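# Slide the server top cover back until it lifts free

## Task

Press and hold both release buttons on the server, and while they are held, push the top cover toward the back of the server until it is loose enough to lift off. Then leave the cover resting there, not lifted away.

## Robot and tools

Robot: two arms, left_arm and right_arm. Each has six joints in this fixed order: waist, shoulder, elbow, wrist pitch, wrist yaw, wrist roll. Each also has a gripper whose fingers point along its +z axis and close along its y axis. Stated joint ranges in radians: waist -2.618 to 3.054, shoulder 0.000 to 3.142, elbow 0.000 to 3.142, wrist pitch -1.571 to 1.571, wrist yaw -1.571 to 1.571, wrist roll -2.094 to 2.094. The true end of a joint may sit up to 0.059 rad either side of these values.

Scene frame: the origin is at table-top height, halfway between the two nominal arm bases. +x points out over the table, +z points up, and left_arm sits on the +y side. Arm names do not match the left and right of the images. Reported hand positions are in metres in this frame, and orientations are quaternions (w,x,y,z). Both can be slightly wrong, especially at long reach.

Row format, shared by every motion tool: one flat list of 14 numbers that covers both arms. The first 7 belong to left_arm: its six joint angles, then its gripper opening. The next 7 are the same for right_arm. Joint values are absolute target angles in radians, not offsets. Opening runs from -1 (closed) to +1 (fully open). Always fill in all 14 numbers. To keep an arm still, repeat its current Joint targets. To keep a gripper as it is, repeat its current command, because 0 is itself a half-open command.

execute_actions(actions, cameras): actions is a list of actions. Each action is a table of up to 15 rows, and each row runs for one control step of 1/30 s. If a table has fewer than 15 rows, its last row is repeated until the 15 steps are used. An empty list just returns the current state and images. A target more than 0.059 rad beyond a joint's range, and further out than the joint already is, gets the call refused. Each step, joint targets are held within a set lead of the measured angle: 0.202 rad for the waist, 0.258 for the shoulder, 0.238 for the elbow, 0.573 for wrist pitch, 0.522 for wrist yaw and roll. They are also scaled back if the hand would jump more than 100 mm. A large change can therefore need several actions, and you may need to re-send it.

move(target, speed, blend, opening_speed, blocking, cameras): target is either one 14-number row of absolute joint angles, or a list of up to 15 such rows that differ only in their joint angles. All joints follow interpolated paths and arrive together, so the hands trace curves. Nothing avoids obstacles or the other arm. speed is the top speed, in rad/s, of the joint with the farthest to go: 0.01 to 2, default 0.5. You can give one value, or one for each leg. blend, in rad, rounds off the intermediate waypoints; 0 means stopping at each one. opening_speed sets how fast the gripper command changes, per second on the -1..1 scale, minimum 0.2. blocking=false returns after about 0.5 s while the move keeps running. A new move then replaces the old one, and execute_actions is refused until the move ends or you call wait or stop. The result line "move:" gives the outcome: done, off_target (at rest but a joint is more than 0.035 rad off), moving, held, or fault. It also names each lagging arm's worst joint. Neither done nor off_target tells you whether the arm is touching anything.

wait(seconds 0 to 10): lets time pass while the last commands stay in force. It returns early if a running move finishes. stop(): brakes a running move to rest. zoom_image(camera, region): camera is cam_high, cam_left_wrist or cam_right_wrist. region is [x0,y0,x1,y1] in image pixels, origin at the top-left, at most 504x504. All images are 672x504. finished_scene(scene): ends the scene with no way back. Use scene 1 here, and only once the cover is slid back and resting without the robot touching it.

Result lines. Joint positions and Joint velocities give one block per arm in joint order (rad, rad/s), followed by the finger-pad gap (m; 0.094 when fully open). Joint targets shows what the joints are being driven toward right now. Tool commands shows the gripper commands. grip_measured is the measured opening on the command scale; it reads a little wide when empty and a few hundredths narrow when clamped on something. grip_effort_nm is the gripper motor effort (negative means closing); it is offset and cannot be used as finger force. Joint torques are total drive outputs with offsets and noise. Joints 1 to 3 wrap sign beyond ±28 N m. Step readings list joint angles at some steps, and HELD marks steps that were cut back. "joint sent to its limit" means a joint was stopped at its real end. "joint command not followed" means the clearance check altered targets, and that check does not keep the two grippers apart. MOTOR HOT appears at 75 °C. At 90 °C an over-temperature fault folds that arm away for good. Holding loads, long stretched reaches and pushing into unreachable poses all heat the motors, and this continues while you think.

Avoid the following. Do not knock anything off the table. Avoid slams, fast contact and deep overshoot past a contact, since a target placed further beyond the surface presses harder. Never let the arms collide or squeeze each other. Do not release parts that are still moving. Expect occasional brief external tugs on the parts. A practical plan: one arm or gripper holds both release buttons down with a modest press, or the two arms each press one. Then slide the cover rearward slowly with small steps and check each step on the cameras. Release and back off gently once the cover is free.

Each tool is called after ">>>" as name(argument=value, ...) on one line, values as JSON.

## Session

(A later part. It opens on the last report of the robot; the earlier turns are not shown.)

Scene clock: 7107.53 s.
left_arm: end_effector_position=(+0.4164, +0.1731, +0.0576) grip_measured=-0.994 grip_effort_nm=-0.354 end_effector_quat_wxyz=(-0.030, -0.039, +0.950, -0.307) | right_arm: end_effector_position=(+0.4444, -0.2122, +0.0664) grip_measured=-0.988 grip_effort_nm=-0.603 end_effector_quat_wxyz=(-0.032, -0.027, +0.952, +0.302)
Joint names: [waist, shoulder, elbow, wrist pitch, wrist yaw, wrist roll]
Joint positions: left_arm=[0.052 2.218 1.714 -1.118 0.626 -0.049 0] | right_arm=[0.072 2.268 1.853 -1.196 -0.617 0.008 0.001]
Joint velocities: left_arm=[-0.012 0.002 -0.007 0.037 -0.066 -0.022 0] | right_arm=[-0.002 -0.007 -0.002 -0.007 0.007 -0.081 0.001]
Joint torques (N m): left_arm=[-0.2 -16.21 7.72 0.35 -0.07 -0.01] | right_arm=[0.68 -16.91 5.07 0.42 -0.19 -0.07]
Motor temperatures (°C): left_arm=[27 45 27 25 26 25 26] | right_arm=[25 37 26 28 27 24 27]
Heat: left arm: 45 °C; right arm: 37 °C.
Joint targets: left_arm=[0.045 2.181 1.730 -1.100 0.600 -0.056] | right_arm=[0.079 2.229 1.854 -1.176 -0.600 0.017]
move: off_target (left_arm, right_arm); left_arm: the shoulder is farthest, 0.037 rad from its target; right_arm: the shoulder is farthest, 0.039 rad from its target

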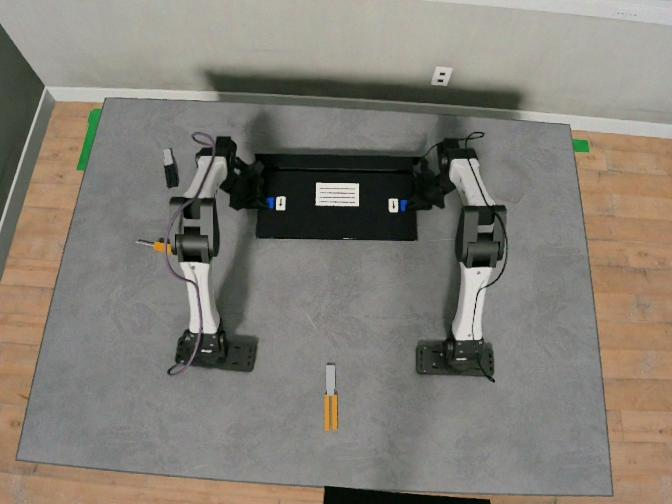

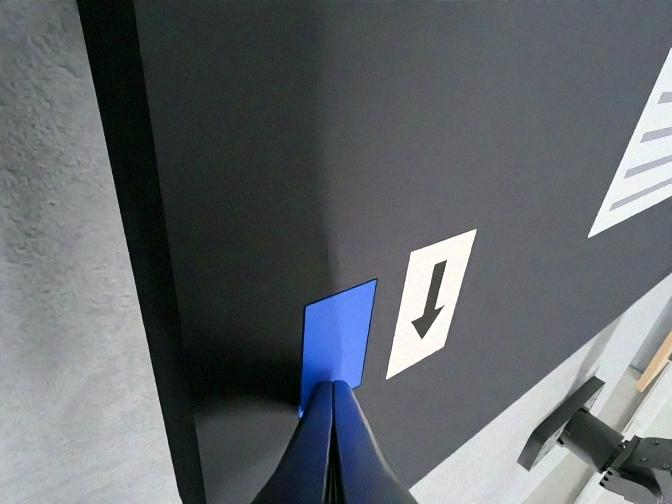

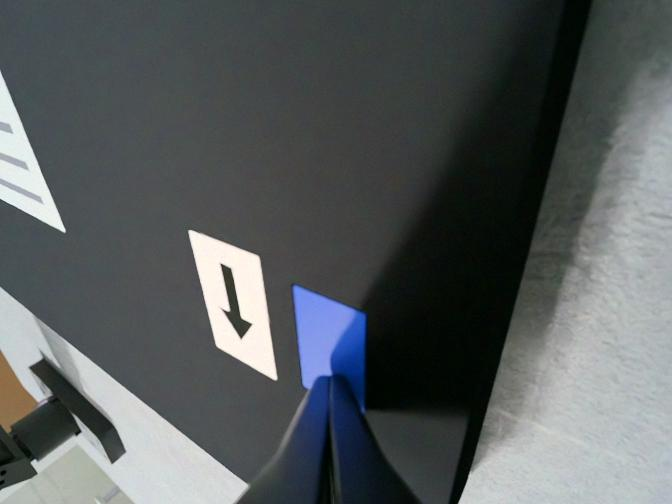

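>>> move(target=[0.045, 2.144, 1.746, -1.075, 0.575, -0.056, -1, 0.079, 2.190, 1.856, -1.154, -0.585, 0.017, -1], speed=0.15)

Scene clock: 7125.03 s.
left_arm: end_effector_position=(+0.4297, +0.1789, +0.0709) grip_measured=-0.994 grip_effort_nm=-0.349 end_effector_quat_wxyz=(+0.010, -0.027, +0.957, -0.289) | right_arm: end_effector_position=(+0.4525, -0.2150, +0.0798) grip_measured=-0.988 grip_effort_nm=-0.613 end_effector_quat_wxyz=(+0.000, -0.037, +0.956, +0.292)
Joint names: [waist, shoulder, elbow, wrist pitch, wrist yaw, wrist roll]
Joint positions: left_arm=[0.052 2.184 1.729 -1.085 0.586 -0.05 0] | right_arm=[0.072 2.229 1.853 -1.169 -0.592 0.008 0.001]
Joint velocities: left_arm=[0.007 -0.017 0.012 -0.081 -0.022 -0.066 0] | right_arm=[-0.002 -0.007 -0.002 -0.037 -0.022 0.007 0]
Joint torques (N m): left_arm=[-0.21 -16.38 8.05 0.43 0.05 -0.01] | right_arm=[0.59 -16.81 5.29 0.5 -0.31 -0.04]
Motor temperatures (°C): left_arm=[27 53 28 25 25 25 26] | right_arm=[25 47 27 28 27 24 27]
Heat: left arm: 53 °C; right arm: 47 °C.
Joint targets: left_arm=[0.045 2.144 1.746 -1.075 0.575 -0.056] | right_arm=[0.079 2.190 1.856 -1.154 -0.585 0.017]
move: off_target (left_arm, right_arm); left_arm: the shoulder is farthest, 0.040 rad from its target; right_arm: the shoulder is farthest, 0.039 rad from its target

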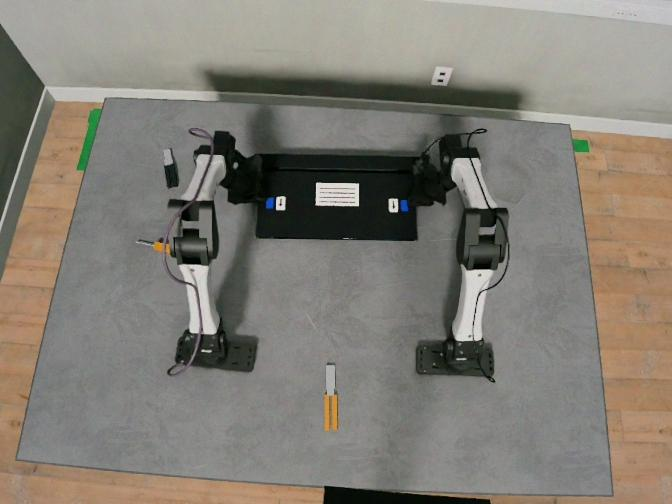

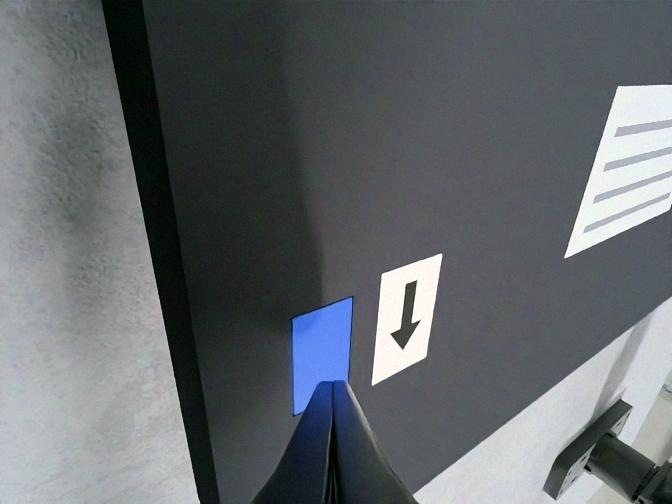

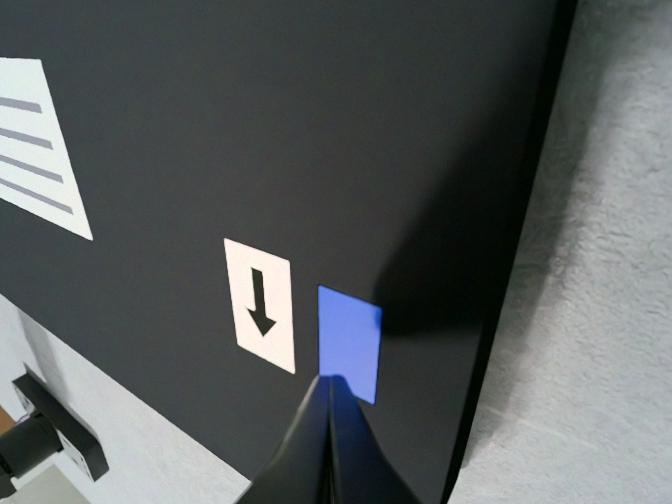

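>>> move(target=[[0.034, 2.144, 1.746, -1.075, 0.60, -0.056, -1, 0.090, 2.190, 1.856, -1.154, -0.60, 0.017, -1], [0.034, 2.228, 1.661, -1.025, 0.59, -0.056, -1, 0.090, 2.270, 1.777, -1.10, -0.59, 0.017, -1]], speed=[0.1, 0.08])

Scene clock: 7157.13 s.
left_arm: end_effector_position=(+0.4238, +0.1724, +0.0575) grip_measured=-0.994 grip_effort_nm=-0.354 end_effector_quat_wxyz=(+0.002, -0.023, +0.955, -0.295) | right_arm: end_effector_position=(+0.4472, -0.2085, +0.0659) grip_measured=-0.988 grip_effort_nm=-0.608 end_effector_quat_wxyz=(-0.007, -0.041, +0.954, +0.298)
Joint names: [waist, shoulder, elbow, wrist pitch, wrist yaw, wrist roll]
Joint positions: left_arm=[0.041 2.189 1.677 -1.04 0.598 -0.05 0] | right_arm=[0.084 2.234 1.799 -1.12 -0.604 0.008 0.001]
Joint velocities: left_arm=[-0.012 0.007 0.002 -0.066 -0.081 -0.037 -0.001] | right_arm=[0.002 -0.002 -0.012 -0.051 0.007 0.051 0]
Joint torques (N m): left_arm=[-0.17 -8.92 4.79 0.46 0.09 -0.01] | right_arm=[0.61 -9.42 3.23 0.53 -0.25 -0.03]
Motor temperatures (°C): left_arm=[27 61 31 25 25 25 26] | right_arm=[25 61 29 28 26 24 27]
Heat: left arm: 61 °C; right arm: 61 °C.
Joint targets: left_arm=[0.034 2.228 1.661 -1.025 0.590 -0.056] | right_arm=[0.090 2.270 1.777 -1.100 -0.590 0.017]
move: off_target (left_arm, right_arm); left_arm: the shoulder is farthest, 0.039 rad from its target; right_arm: the shoulder is farthest, 0.036 rad from its target

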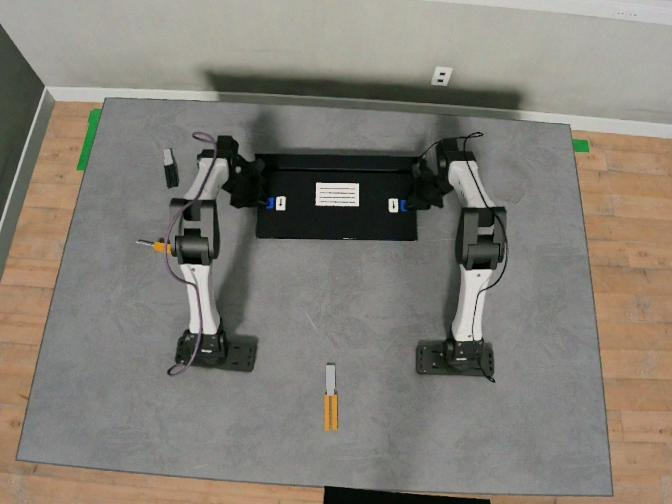

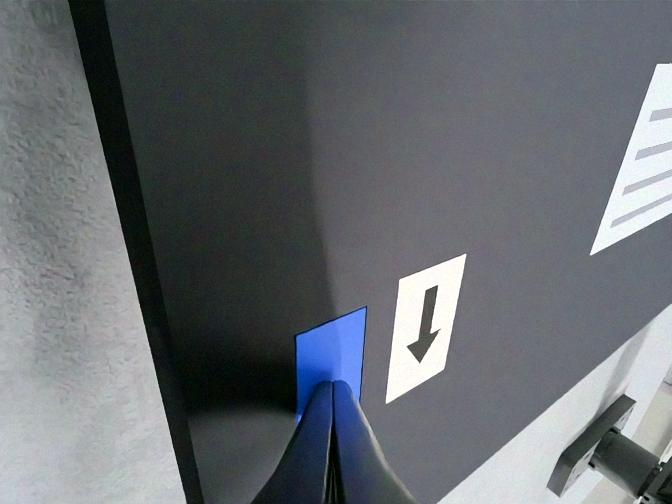

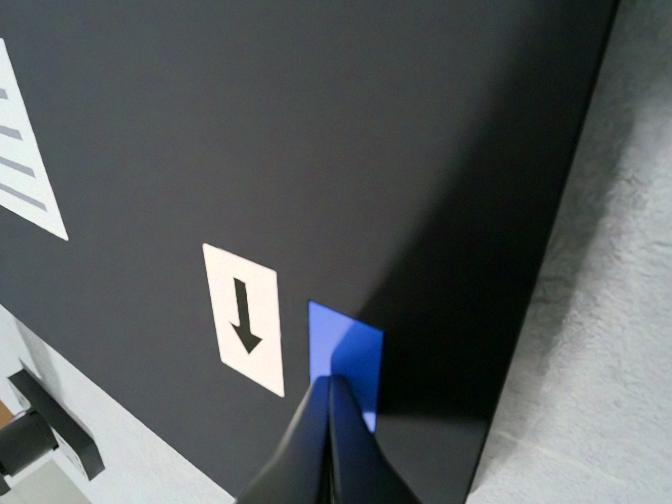

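>>> move(target=[[0.034, 2.25, 1.642, -1.016, 0.59, -0.056, -1, 0.090, 2.293, 1.757, -1.090, -0.59, 0.017, -1], [0.032, 2.262, 1.632, -1.014, 0.52, -0.056, -1, 0.092, 2.305, 1.748, -1.088, -0.52, 0.017, -1]], speed=[0.06, 0.08])

Scene clock: 7178.90 s.
left_arm: end_effector_position=(+0.4236, +0.1702, +0.0528) grip_measured=-0.994 grip_effort_nm=-0.354 end_effector_quat_wxyz=(+0.002, -0.023, +0.953, -0.302) | right_arm: end_effector_position=(+0.4464, -0.2065, +0.0595) grip_measured=-0.988 grip_effort_nm=-0.608 end_effector_quat_wxyz=(-0.010, -0.040, +0.952, +0.305)
Joint names: [waist, shoulder, elbow, wrist pitch, wrist yaw, wrist roll]
Joint positions: left_arm=[0.041 2.196 1.662 -1.019 0.614 -0.05 0] | right_arm=[0.084 2.243 1.783 -1.1 -0.619 0.008 0.001]
Joint velocities: left_arm=[0.007 -0.012 -0.007 0.051 -0.051 -0.095 -0.001] | right_arm=[0.002 -0.002 0.002 -0.037 0.037 -0.007 0.001]
Joint torques (N m): left_arm=[-0.35 -6.3 3.45 0.35 -0.79 -0.01] | right_arm=[0.72 -6.97 2.14 0.46 0.63 -0.06]
Motor temperatures (°C): left_arm=[27 56 31 25 24 25 26] | right_arm=[25 51 29 28 26 24 27]
Heat: left arm: 56 °C; right arm: 51 °C.
Joint targets: left_arm=[0.032 2.262 1.632 -1.014 0.520 -0.056] | right_arm=[0.092 2.305 1.748 -1.088 -0.520 0.017]
move: off_target (left_arm, right_arm); left_arm: the wrist yaw is farthest, 0.094 rad from its target; right_arm: the wrist yaw is farthest, 0.099 rad from its target

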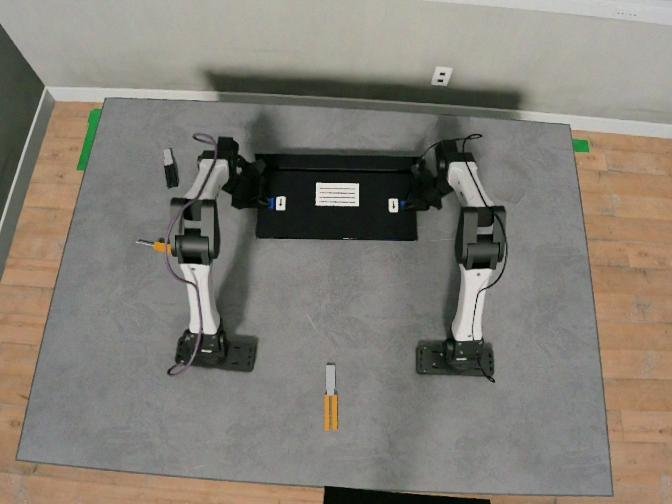

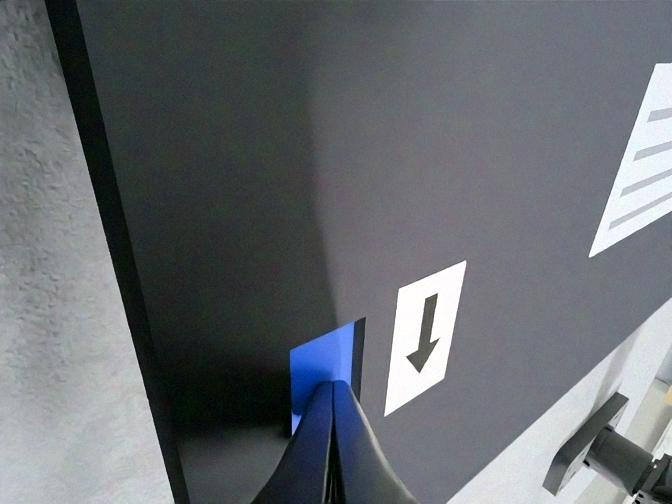

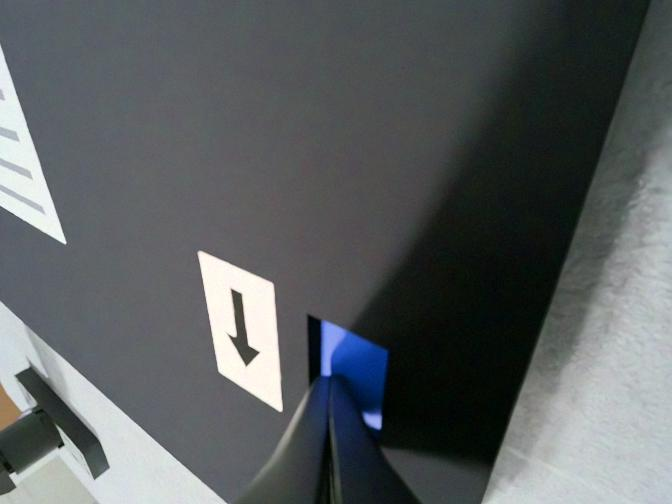

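>>> move(target=[[0.020, 2.262, 1.595, -1.16, 0.52, -0.056, -1, 0.108, 2.308, 1.720, -1.245, -0.52, 0.017, -1], [0.008, 2.258, 1.556, -1.32, 0.52, -0.056, -1, 0.122, 2.308, 1.683, -1.405, -0.52, 0.017, -1]], speed=[0.12, 0.08])

>>> zoom_image(camera="cam_high", region=[220, 100, 460, 280])

Scene clock: 7236.13 s.
left_arm: end_effector_position=(+0.4158, +0.1695, +0.0487) grip_measured=-0.994 grip_effort_nm=-0.354 end_effector_quat_wxyz=(-0.012, -0.027, +0.953, -0.303) | right_arm: end_effector_position=(+0.4393, -0.2062, +0.0558) grip_measured=-0.988 grip_effort_nm=-0.608 end_effector_quat_wxyz=(-0.023, -0.037, +0.952, +0.303)
Joint names: [waist, shoulder, elbow, wrist pitch, wrist yaw, wrist roll]
Joint positions: left_arm=[0.039 2.196 1.645 -1.031 0.615 -0.05 0] | right_arm=[0.087 2.243 1.769 -1.114 -0.618 0.008 0.001]
Joint velocities: left_arm=[-0.007 -0.002 0.002 0.051 0.051 -0.007 0] | right_arm=[-0.017 -0.017 -0.002 0.066 -0.037 -0.007 0]
Joint torques (N m): left_arm=[-2.56 -6.93 -1.74 -2.54 -0.78 -0.01] | right_arm=[3.17 -6.87 -1.92 -3.08 0.6 -0.06]
Motor temperatures (°C): left_arm=[27 47 29 26 24 25 26] | right_arm=[25 42 27 28 27 24 27]
Heat: left arm: 47 °C; right arm: 42 °C.
Joint targets: left_arm=[0.009 2.255 1.559 -1.309 0.524 -0.056] | right_arm=[0.121 2.307 1.685 -1.399 -0.522 0.017]
move: off_target (left_arm, right_arm); left_arm: the wrist pitch is farthest, 0.289 rad from its target; right_arm: the wrist pitch is farthest, 0.291 rad from its target

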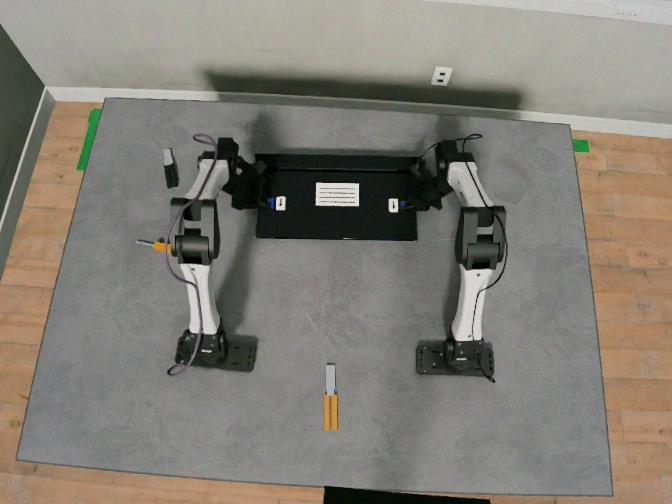

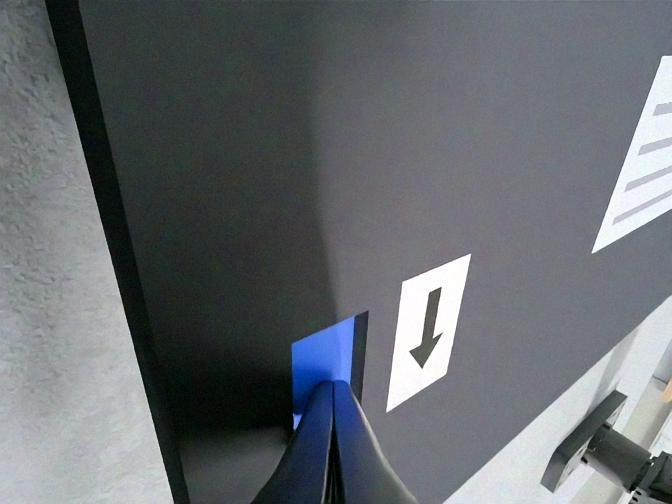

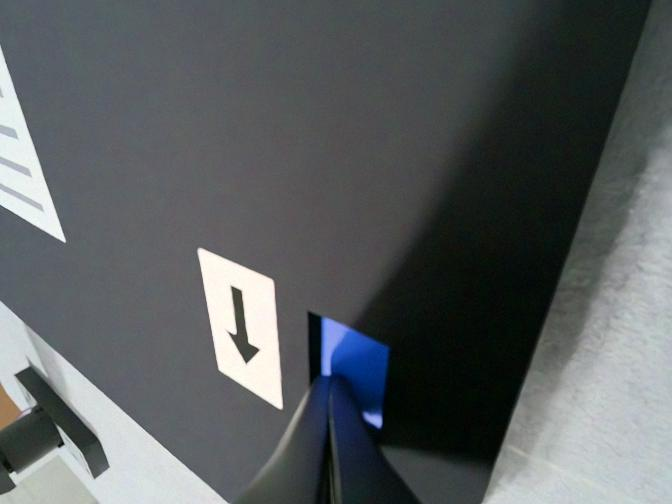

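Scaled by 2.100 from the camera's 672x504 image, which has a finer 960x720 frame.

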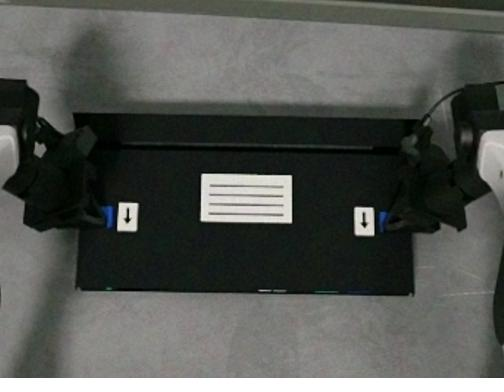

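>>> zoom_image(camera="cam_left_wrist", region=[40, 0, 240, 150])

>>> zoom_image(camera="cam_left_wrist", region=[240, 280, 440, 430])

>>> zoom_image(camera="cam_right_wrist", region=[240, 280, 440, 430])

Scaled by 2.520 from the camera's 672x504 image, which has a finer 960x720 frame.

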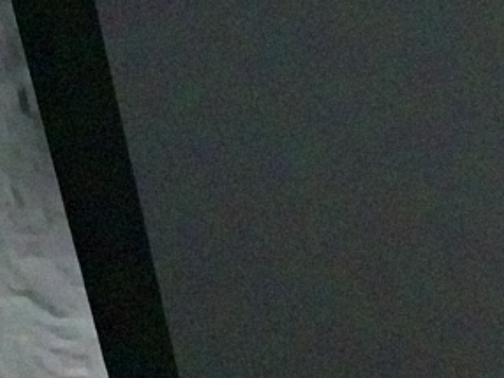

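Scaled by 2.520 from the camera's 672x504 image, which has a finer 960x720 frame.

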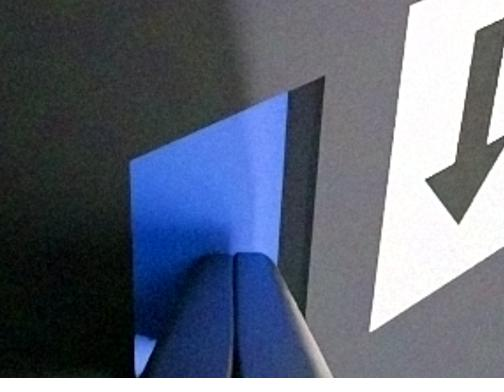

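Scaled by 2.520 from the camera's 672x504 image, which has a finer 960x720 frame.

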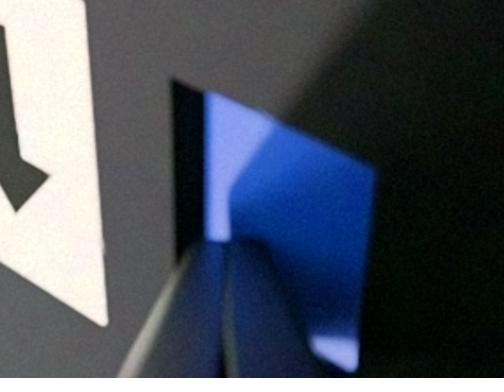

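>>> move(target=[[0.010, 2.321, 1.694, -1.259, 0.51, -0.056, -1, 0.120, 2.373, 1.827, -1.3465, -0.51, 0.017, -1], [0.010, 2.366, 1.679, -1.309, 0.49, -0.056, -1, 0.120, 2.418, 1.812, -1.3965, -0.49, 0.017, -1], [0.010, 2.298, 1.666, -1.479, 0.51, -0.056, -1, 0.120, 2.350, 1.799, -1.550, -0.51, 0.017, -1]], speed=[0.12, 0.1, 0.1])

>>> zoom_image(camera="cam_high", region=[220, 100, 460, 280])

Scene clock: 7367.00 s.
left_arm: end_effector_position=(+0.4142, +0.1688, +0.0500) grip_measured=-0.994 grip_effort_nm=-0.349 end_effector_quat_wxyz=(-0.051, -0.039, +0.951, -0.303) | right_arm: end_effector_position=(+0.4384, -0.2052, +0.0565) grip_measured=-0.988 grip_effort_nm=-0.608 end_effector_quat_wxyz=(-0.058, -0.028, +0.951, +0.301)
Joint names: [waist, shoulder, elbow, wrist pitch, wrist yaw, wrist roll]
Joint positions: left_arm=[0.039 2.257 1.747 -1.153 0.619 -0.05 0] | right_arm=[0.089 2.306 1.874 -1.229 -0.617 0.008 0.001]
Joint velocities: left_arm=[0.002 -0.017 -0.012 -0.022 -0.037 -0.051 -0.001] | right_arm=[-0.002 -0.007 -0.002 -0.066 -0.022 0.007 0]
Joint torques (N m): left_arm=[-2.44 -9.1 -1.35 -3.18 -0.95 -0.01] | right_arm=[2.8 -9.06 -1.16 -3.64 0.72 -0.02]
Motor temperatures (°C): left_arm=[27 46 27 43 24 25 26] | right_arm=[26 38 26 41 27 24 27]
Heat: left arm: 46 °C; right arm: 41 °C.
Joint targets: left_arm=[0.010 2.298 1.667 -1.476 0.511 -0.056] | right_arm=[0.120 2.350 1.799 -1.550 -0.510 0.017]
move: off_target (left_arm, right_arm); left_arm: the wrist pitch is farthest, 0.326 rad from its target; right_arm: the wrist pitch is farthest, 0.321 rad from its target

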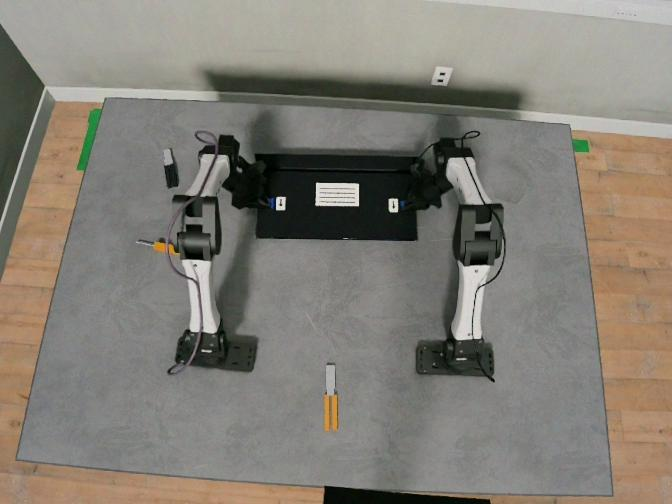

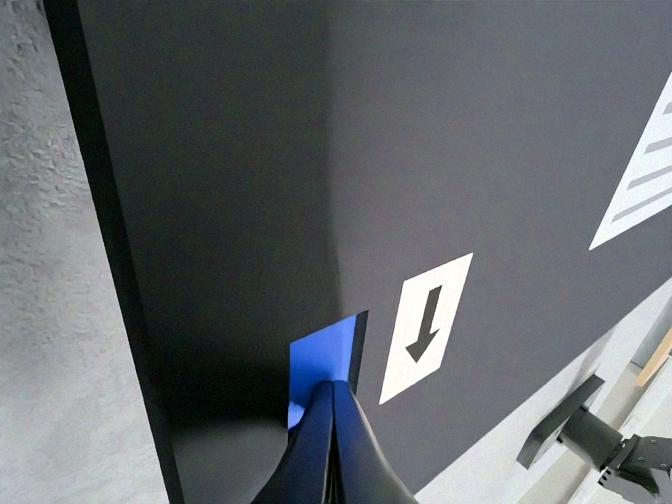

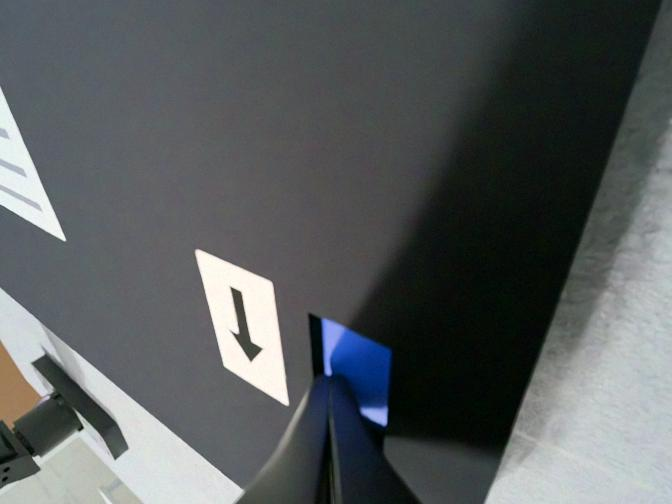

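Scaled by 2.100 from the camera's 672x504 image, which has a finer 960x720 frame.

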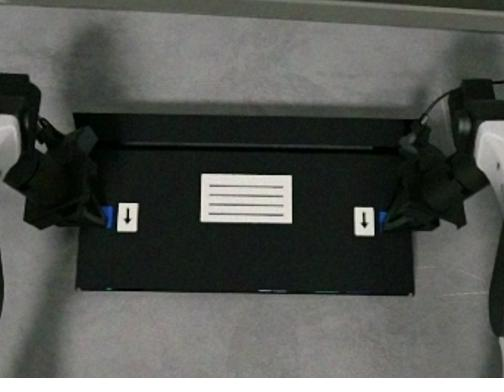

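>>> move(target=[0.010, 2.338, 1.657, -1.476, 0.511, -0.056, -1, 0.120, 2.390, 1.789, -1.550, -0.510, 0.017, -1], speed=0.1, cameras=["cam_high"])

Scene clock: 7455.93 s.
left_arm: end_effector_position=(+0.4143, +0.1687, +0.0501) grip_measured=-0.994 grip_effort_nm=-0.349 end_effector_quat_wxyz=(-0.051, -0.039, +0.951, -0.304) | right_arm: end_effector_position=(+0.4384, -0.2052, +0.0566) grip_measured=-0.988 grip_effort_nm=-0.608 end_effector_quat_wxyz=(-0.058, -0.028, +0.951, +0.301)
Joint names: [waist, shoulder, elbow, wrist pitch, wrist yaw, wrist roll]
Joint positions: left_arm=[0.039 2.257 1.747 -1.153 0.62 -0.05 0] | right_arm=[0.089 2.306 1.874 -1.229 -0.618 0.008 0.001]
Joint velocities: left_arm=[-0.007 0.002 0.022 -0.007 -0.007 0.022 0] | right_arm=[-0.002 -0.017 0.017 0.007 -0.051 0.007 0]
Joint torques (N m): left_arm=[-2.14 -5.98 -1.39 -2.88 -0.86 0] | right_arm=[2.61 -5.75 -1.47 -3.38 0.67 -0.06]
Motor temperatures (°C): left_arm=[27 51 26 55 24 25 26] | right_arm=[26 40 26 51 27 24 27]
Heat: left arm: 55 °C; right arm: 51 °C.
Joint targets: left_arm=[0.013 2.331 1.665 -1.446 0.521 -0.055] | right_arm=[0.118 2.384 1.794 -1.529 -0.517 0.016]
move: off_target (left_arm, right_arm); left_arm: the wrist pitch is farthest, 0.323 rad from its target; right_arm: the wrist pitch is farthest, 0.321 rad from its target
Images, in order (width x height): cam_high 672x504.

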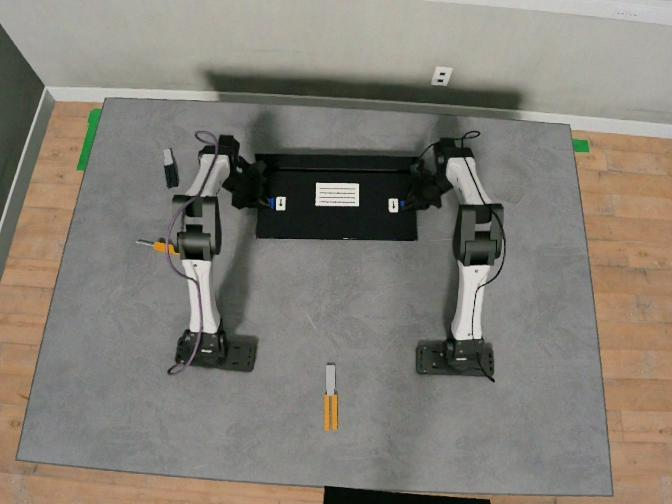

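>>> zoom_image(camera="cam_high", region=[220, 100, 460, 280])

>>> move(target=[0.030, 2.300, 1.705, -1.150, 0.590, -0.056, -1, 0.095, 2.350, 1.830, -1.225, -0.590, 0.017, -1], speed=0.4, cameras=["cam_high", "cam_left_wrist", "cam_right_wrist"])

Scaled by 2.100 from the camera's 672x504 image, which has a finer 960x720 frame.

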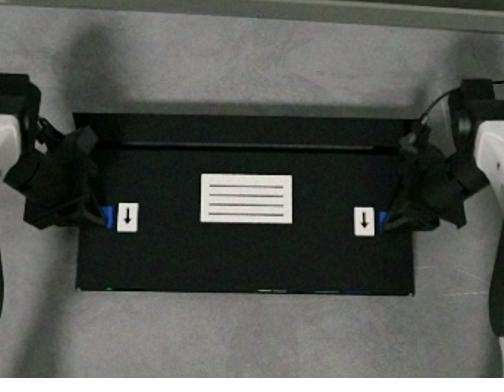

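Scene clock: 7463.33 s.
left_arm: end_effector_position=(+0.4194, +0.1666, +0.0520) grip_measured=-0.994 grip_effort_nm=-0.349 end_effector_quat_wxyz=(-0.040, -0.038, +0.947, -0.318) | right_arm: end_effector_position=(+0.4441, -0.2041, +0.0590) grip_measured=-0.988 grip_effort_nm=-0.598 end_effector_quat_wxyz=(-0.047, -0.027, +0.947, +0.315)
Joint names: [waist, shoulder, elbow, wrist pitch, wrist yaw, wrist roll]
Joint positions: left_arm=[0.044 2.257 1.744 -1.128 0.649 -0.05 0] | right_arm=[0.081 2.306 1.874 -1.206 -0.646 0.008 0.001]
Joint velocities: left_arm=[-0.012 -0.017 -0.007 0.007 -0.022 -0.11 -0.001] | right_arm=[0.012 0.007 -0.017 -0.022 0.022 -0.051 0.001]
Joint torques (N m): left_arm=[-0.9 -8.84 2.52 -0.09 -0.42 -0.01] | right_arm=[1.26 -9.05 1.37 -0.08 0.16 -0.05]
Motor temperatures (°C): left_arm=[27 49 26 54 24 25 26] | right_arm=[26 40 26 50 27 24 27]
Heat: left arm: 54 °C; right arm: 50 °C.
Joint targets: left_arm=[0.030 2.300 1.705 -1.150 0.590 -0.056] | right_arm=[0.095 2.350 1.830 -1.225 -0.590 0.017]
move: off_target (left_arm, right_arm); left_arm: the wrist yaw is farthest, 0.059 rad from its target; right_arm: the wrist yaw is farthest, 0.056 rad from its target

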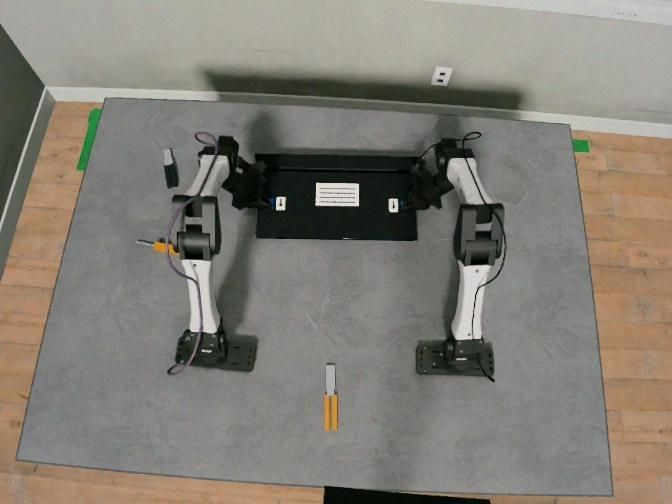

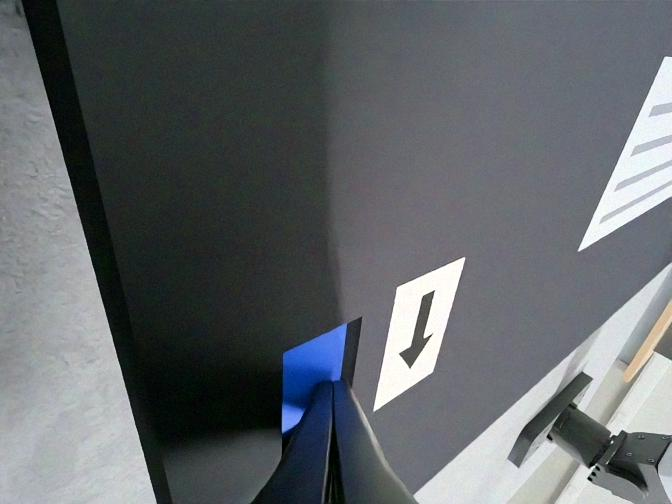

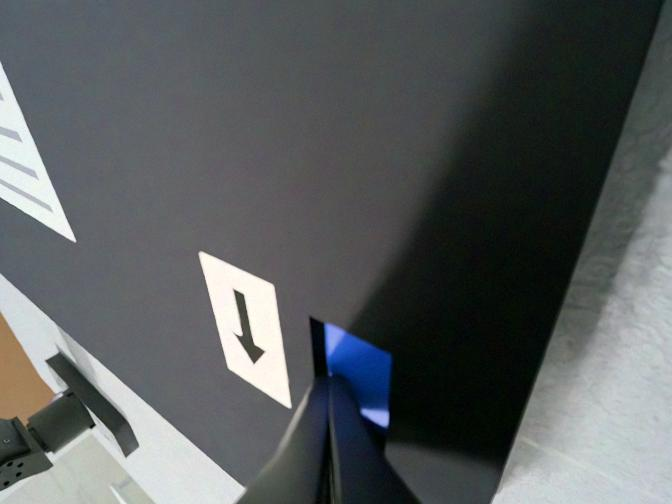

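>>> zoom_image(camera="cam_high", region=[250, 145, 340, 213])

>>> zoom_image(camera="cam_high", region=[340, 145, 430, 213])

>>> zoom_image(camera="cam_left_wrist", region=[220, 280, 420, 430])

>>> zoom_image(camera="cam_right_wrist", region=[260, 280, 460, 430])

Scaled by 5.600 from the camera's 672x504 image, which has a finer 960x720 frame.

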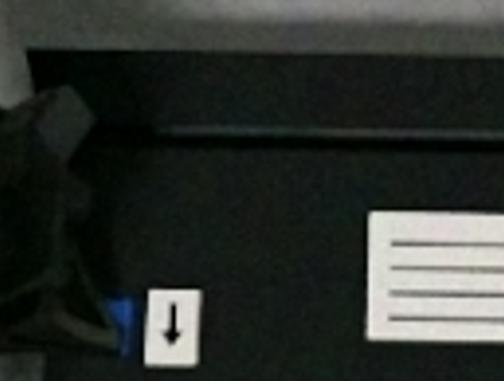

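Scaled by 5.600 from the camera's 672x504 image, which has a finer 960x720 frame.

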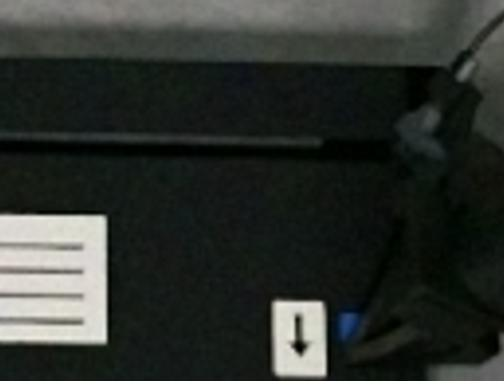

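Scaled by 2.520 from the camera's 672x504 image, which has a finer 960x720 frame.

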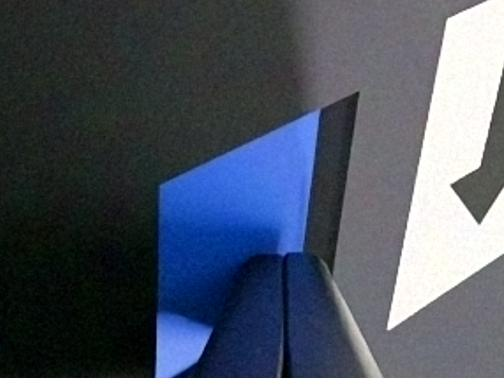

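Scaled by 2.520 from the camera's 672x504 image, which has a finer 960x720 frame.

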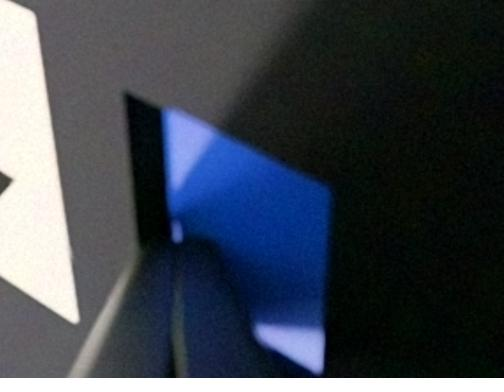

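>>> move(target=[[0.045, 2.144, 1.746, -1.075, 0.575, -0.056, -1, 0.079, 2.190, 1.856, -1.154, -0.585, 0.017, -1], [0.045, 2.000, 1.750, -1.100, 0.560, -0.056, -1, 0.079, 2.050, 1.860, -1.180, -0.570, 0.017, -1]], speed=0.3, blend=0.05, cameras=["cam_high", "cam_left_wrist", "cam_right_wrist"])

>>> zoom_image(camera="cam_high", region=[220, 100, 460, 280])

Scene clock: 7680.00 s.
left_arm: end_effector_position=(+0.4344, +0.1776, +0.1360) grip_measured=-0.994 grip_effort_nm=-0.349 end_effector_quat_wxyz=(+0.085, -0.001, +0.956, -0.282) | right_arm: end_effector_position=(+0.4540, -0.2130, +0.1443) grip_measured=-0.988 grip_effort_nm=-0.603 end_effector_quat_wxyz=(+0.072, -0.063, +0.953, +0.287)
Joint names: [waist, shoulder, elbow, wrist pitch, wrist yaw, wrist roll]
Joint positions: left_arm=[0.044 2.031 1.744 -1.094 0.571 -0.05 0] | right_arm=[0.081 2.08 1.865 -1.177 -0.577 0.009 0.001]
Joint velocities: left_arm=[-0.007 0.017 -0.012 -0.037 -0.081 0.037 0] | right_arm=[-0.012 -0.017 -0.017 -0.051 0.007 0.007 -0.002]
Joint torques (N m): left_arm=[0.62 -14.64 7.35 0.57 0.05 -0.01] | right_arm=[-0.28 -14.93 4.96 0.6 -0.32 -0.05]
Motor temperatures (°C): left_arm=[27 52 27 31 23 25 26] | right_arm=[25 44 26 36 26 24 27]
Heat: left arm: 52 °C; right arm: 44 °C.
Joint targets: left_arm=[0.045 2.000 1.750 -1.100 0.560 -0.056] | right_arm=[0.079 2.050 1.860 -1.180 -0.570 0.017]
move: done

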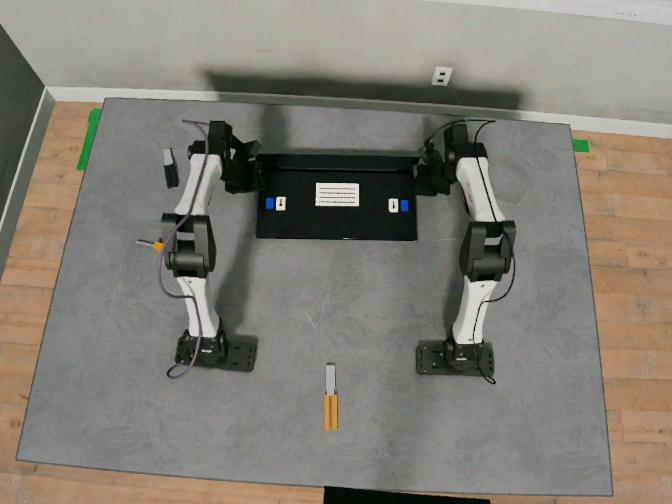

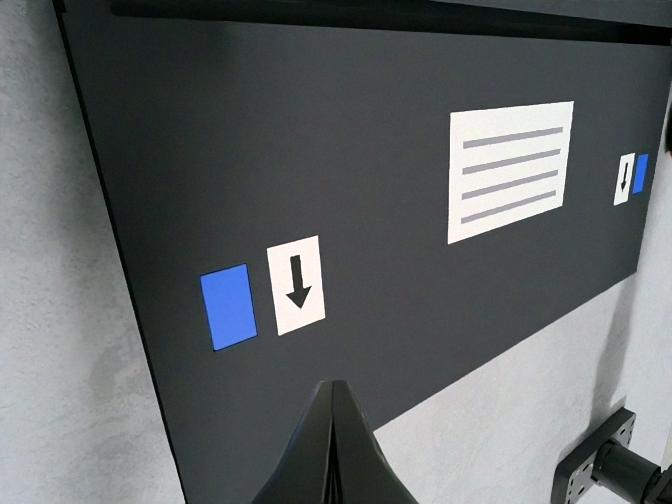

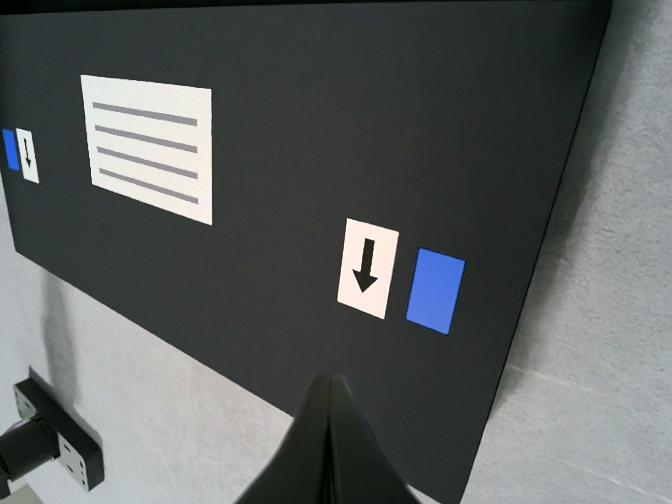

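Scaled by 2.100 from the camera's 672x504 image, which has a finer 960x720 frame.

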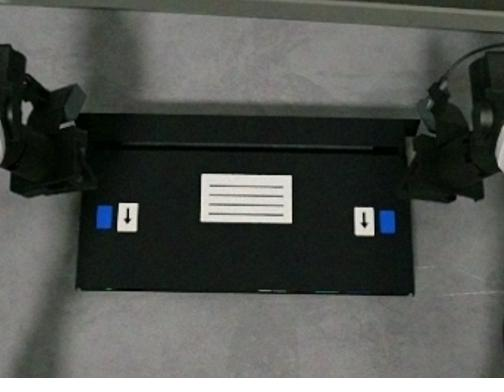

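>>> zoom_image(camera="cam_left_wrist", region=[0, 0, 336, 252])

>>> zoom_image(camera="cam_left_wrist", region=[360, 200, 672, 434])

>>> zoom_image(camera="cam_right_wrist", region=[400, 0, 672, 204])

>>> zoom_image(camera="cam_right_wrist", region=[0, 150, 504, 504])

Scaled by 1.500 from the camera's 672x504 image, which has a finer 960x720 frame.

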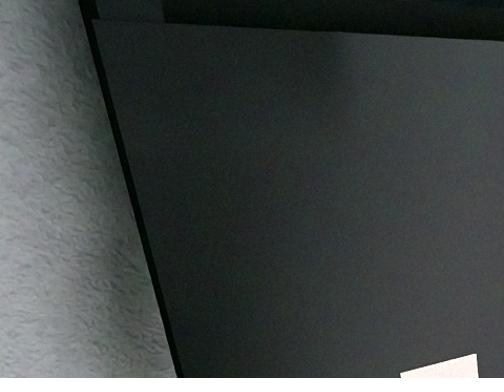

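Scaled by 1.615 from the camera's 672x504 image, which has a finer 960x720 frame.

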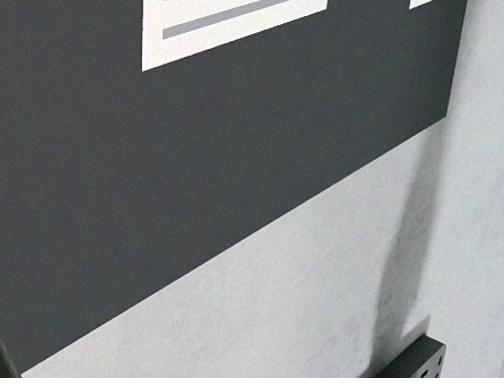

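Scaled by 1.853 from the camera's 672x504 image, which has a finer 960x720 frame.

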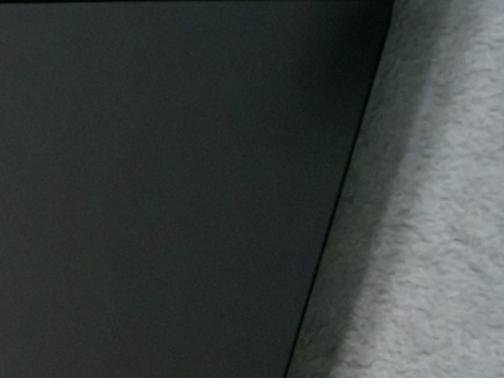

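Scaled by 1.000.

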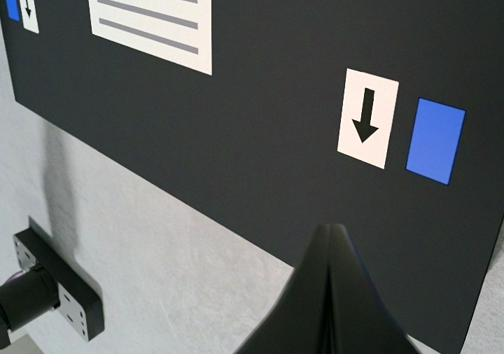

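>>> finished_scene(scene=1)

The scene is finished: the task was done.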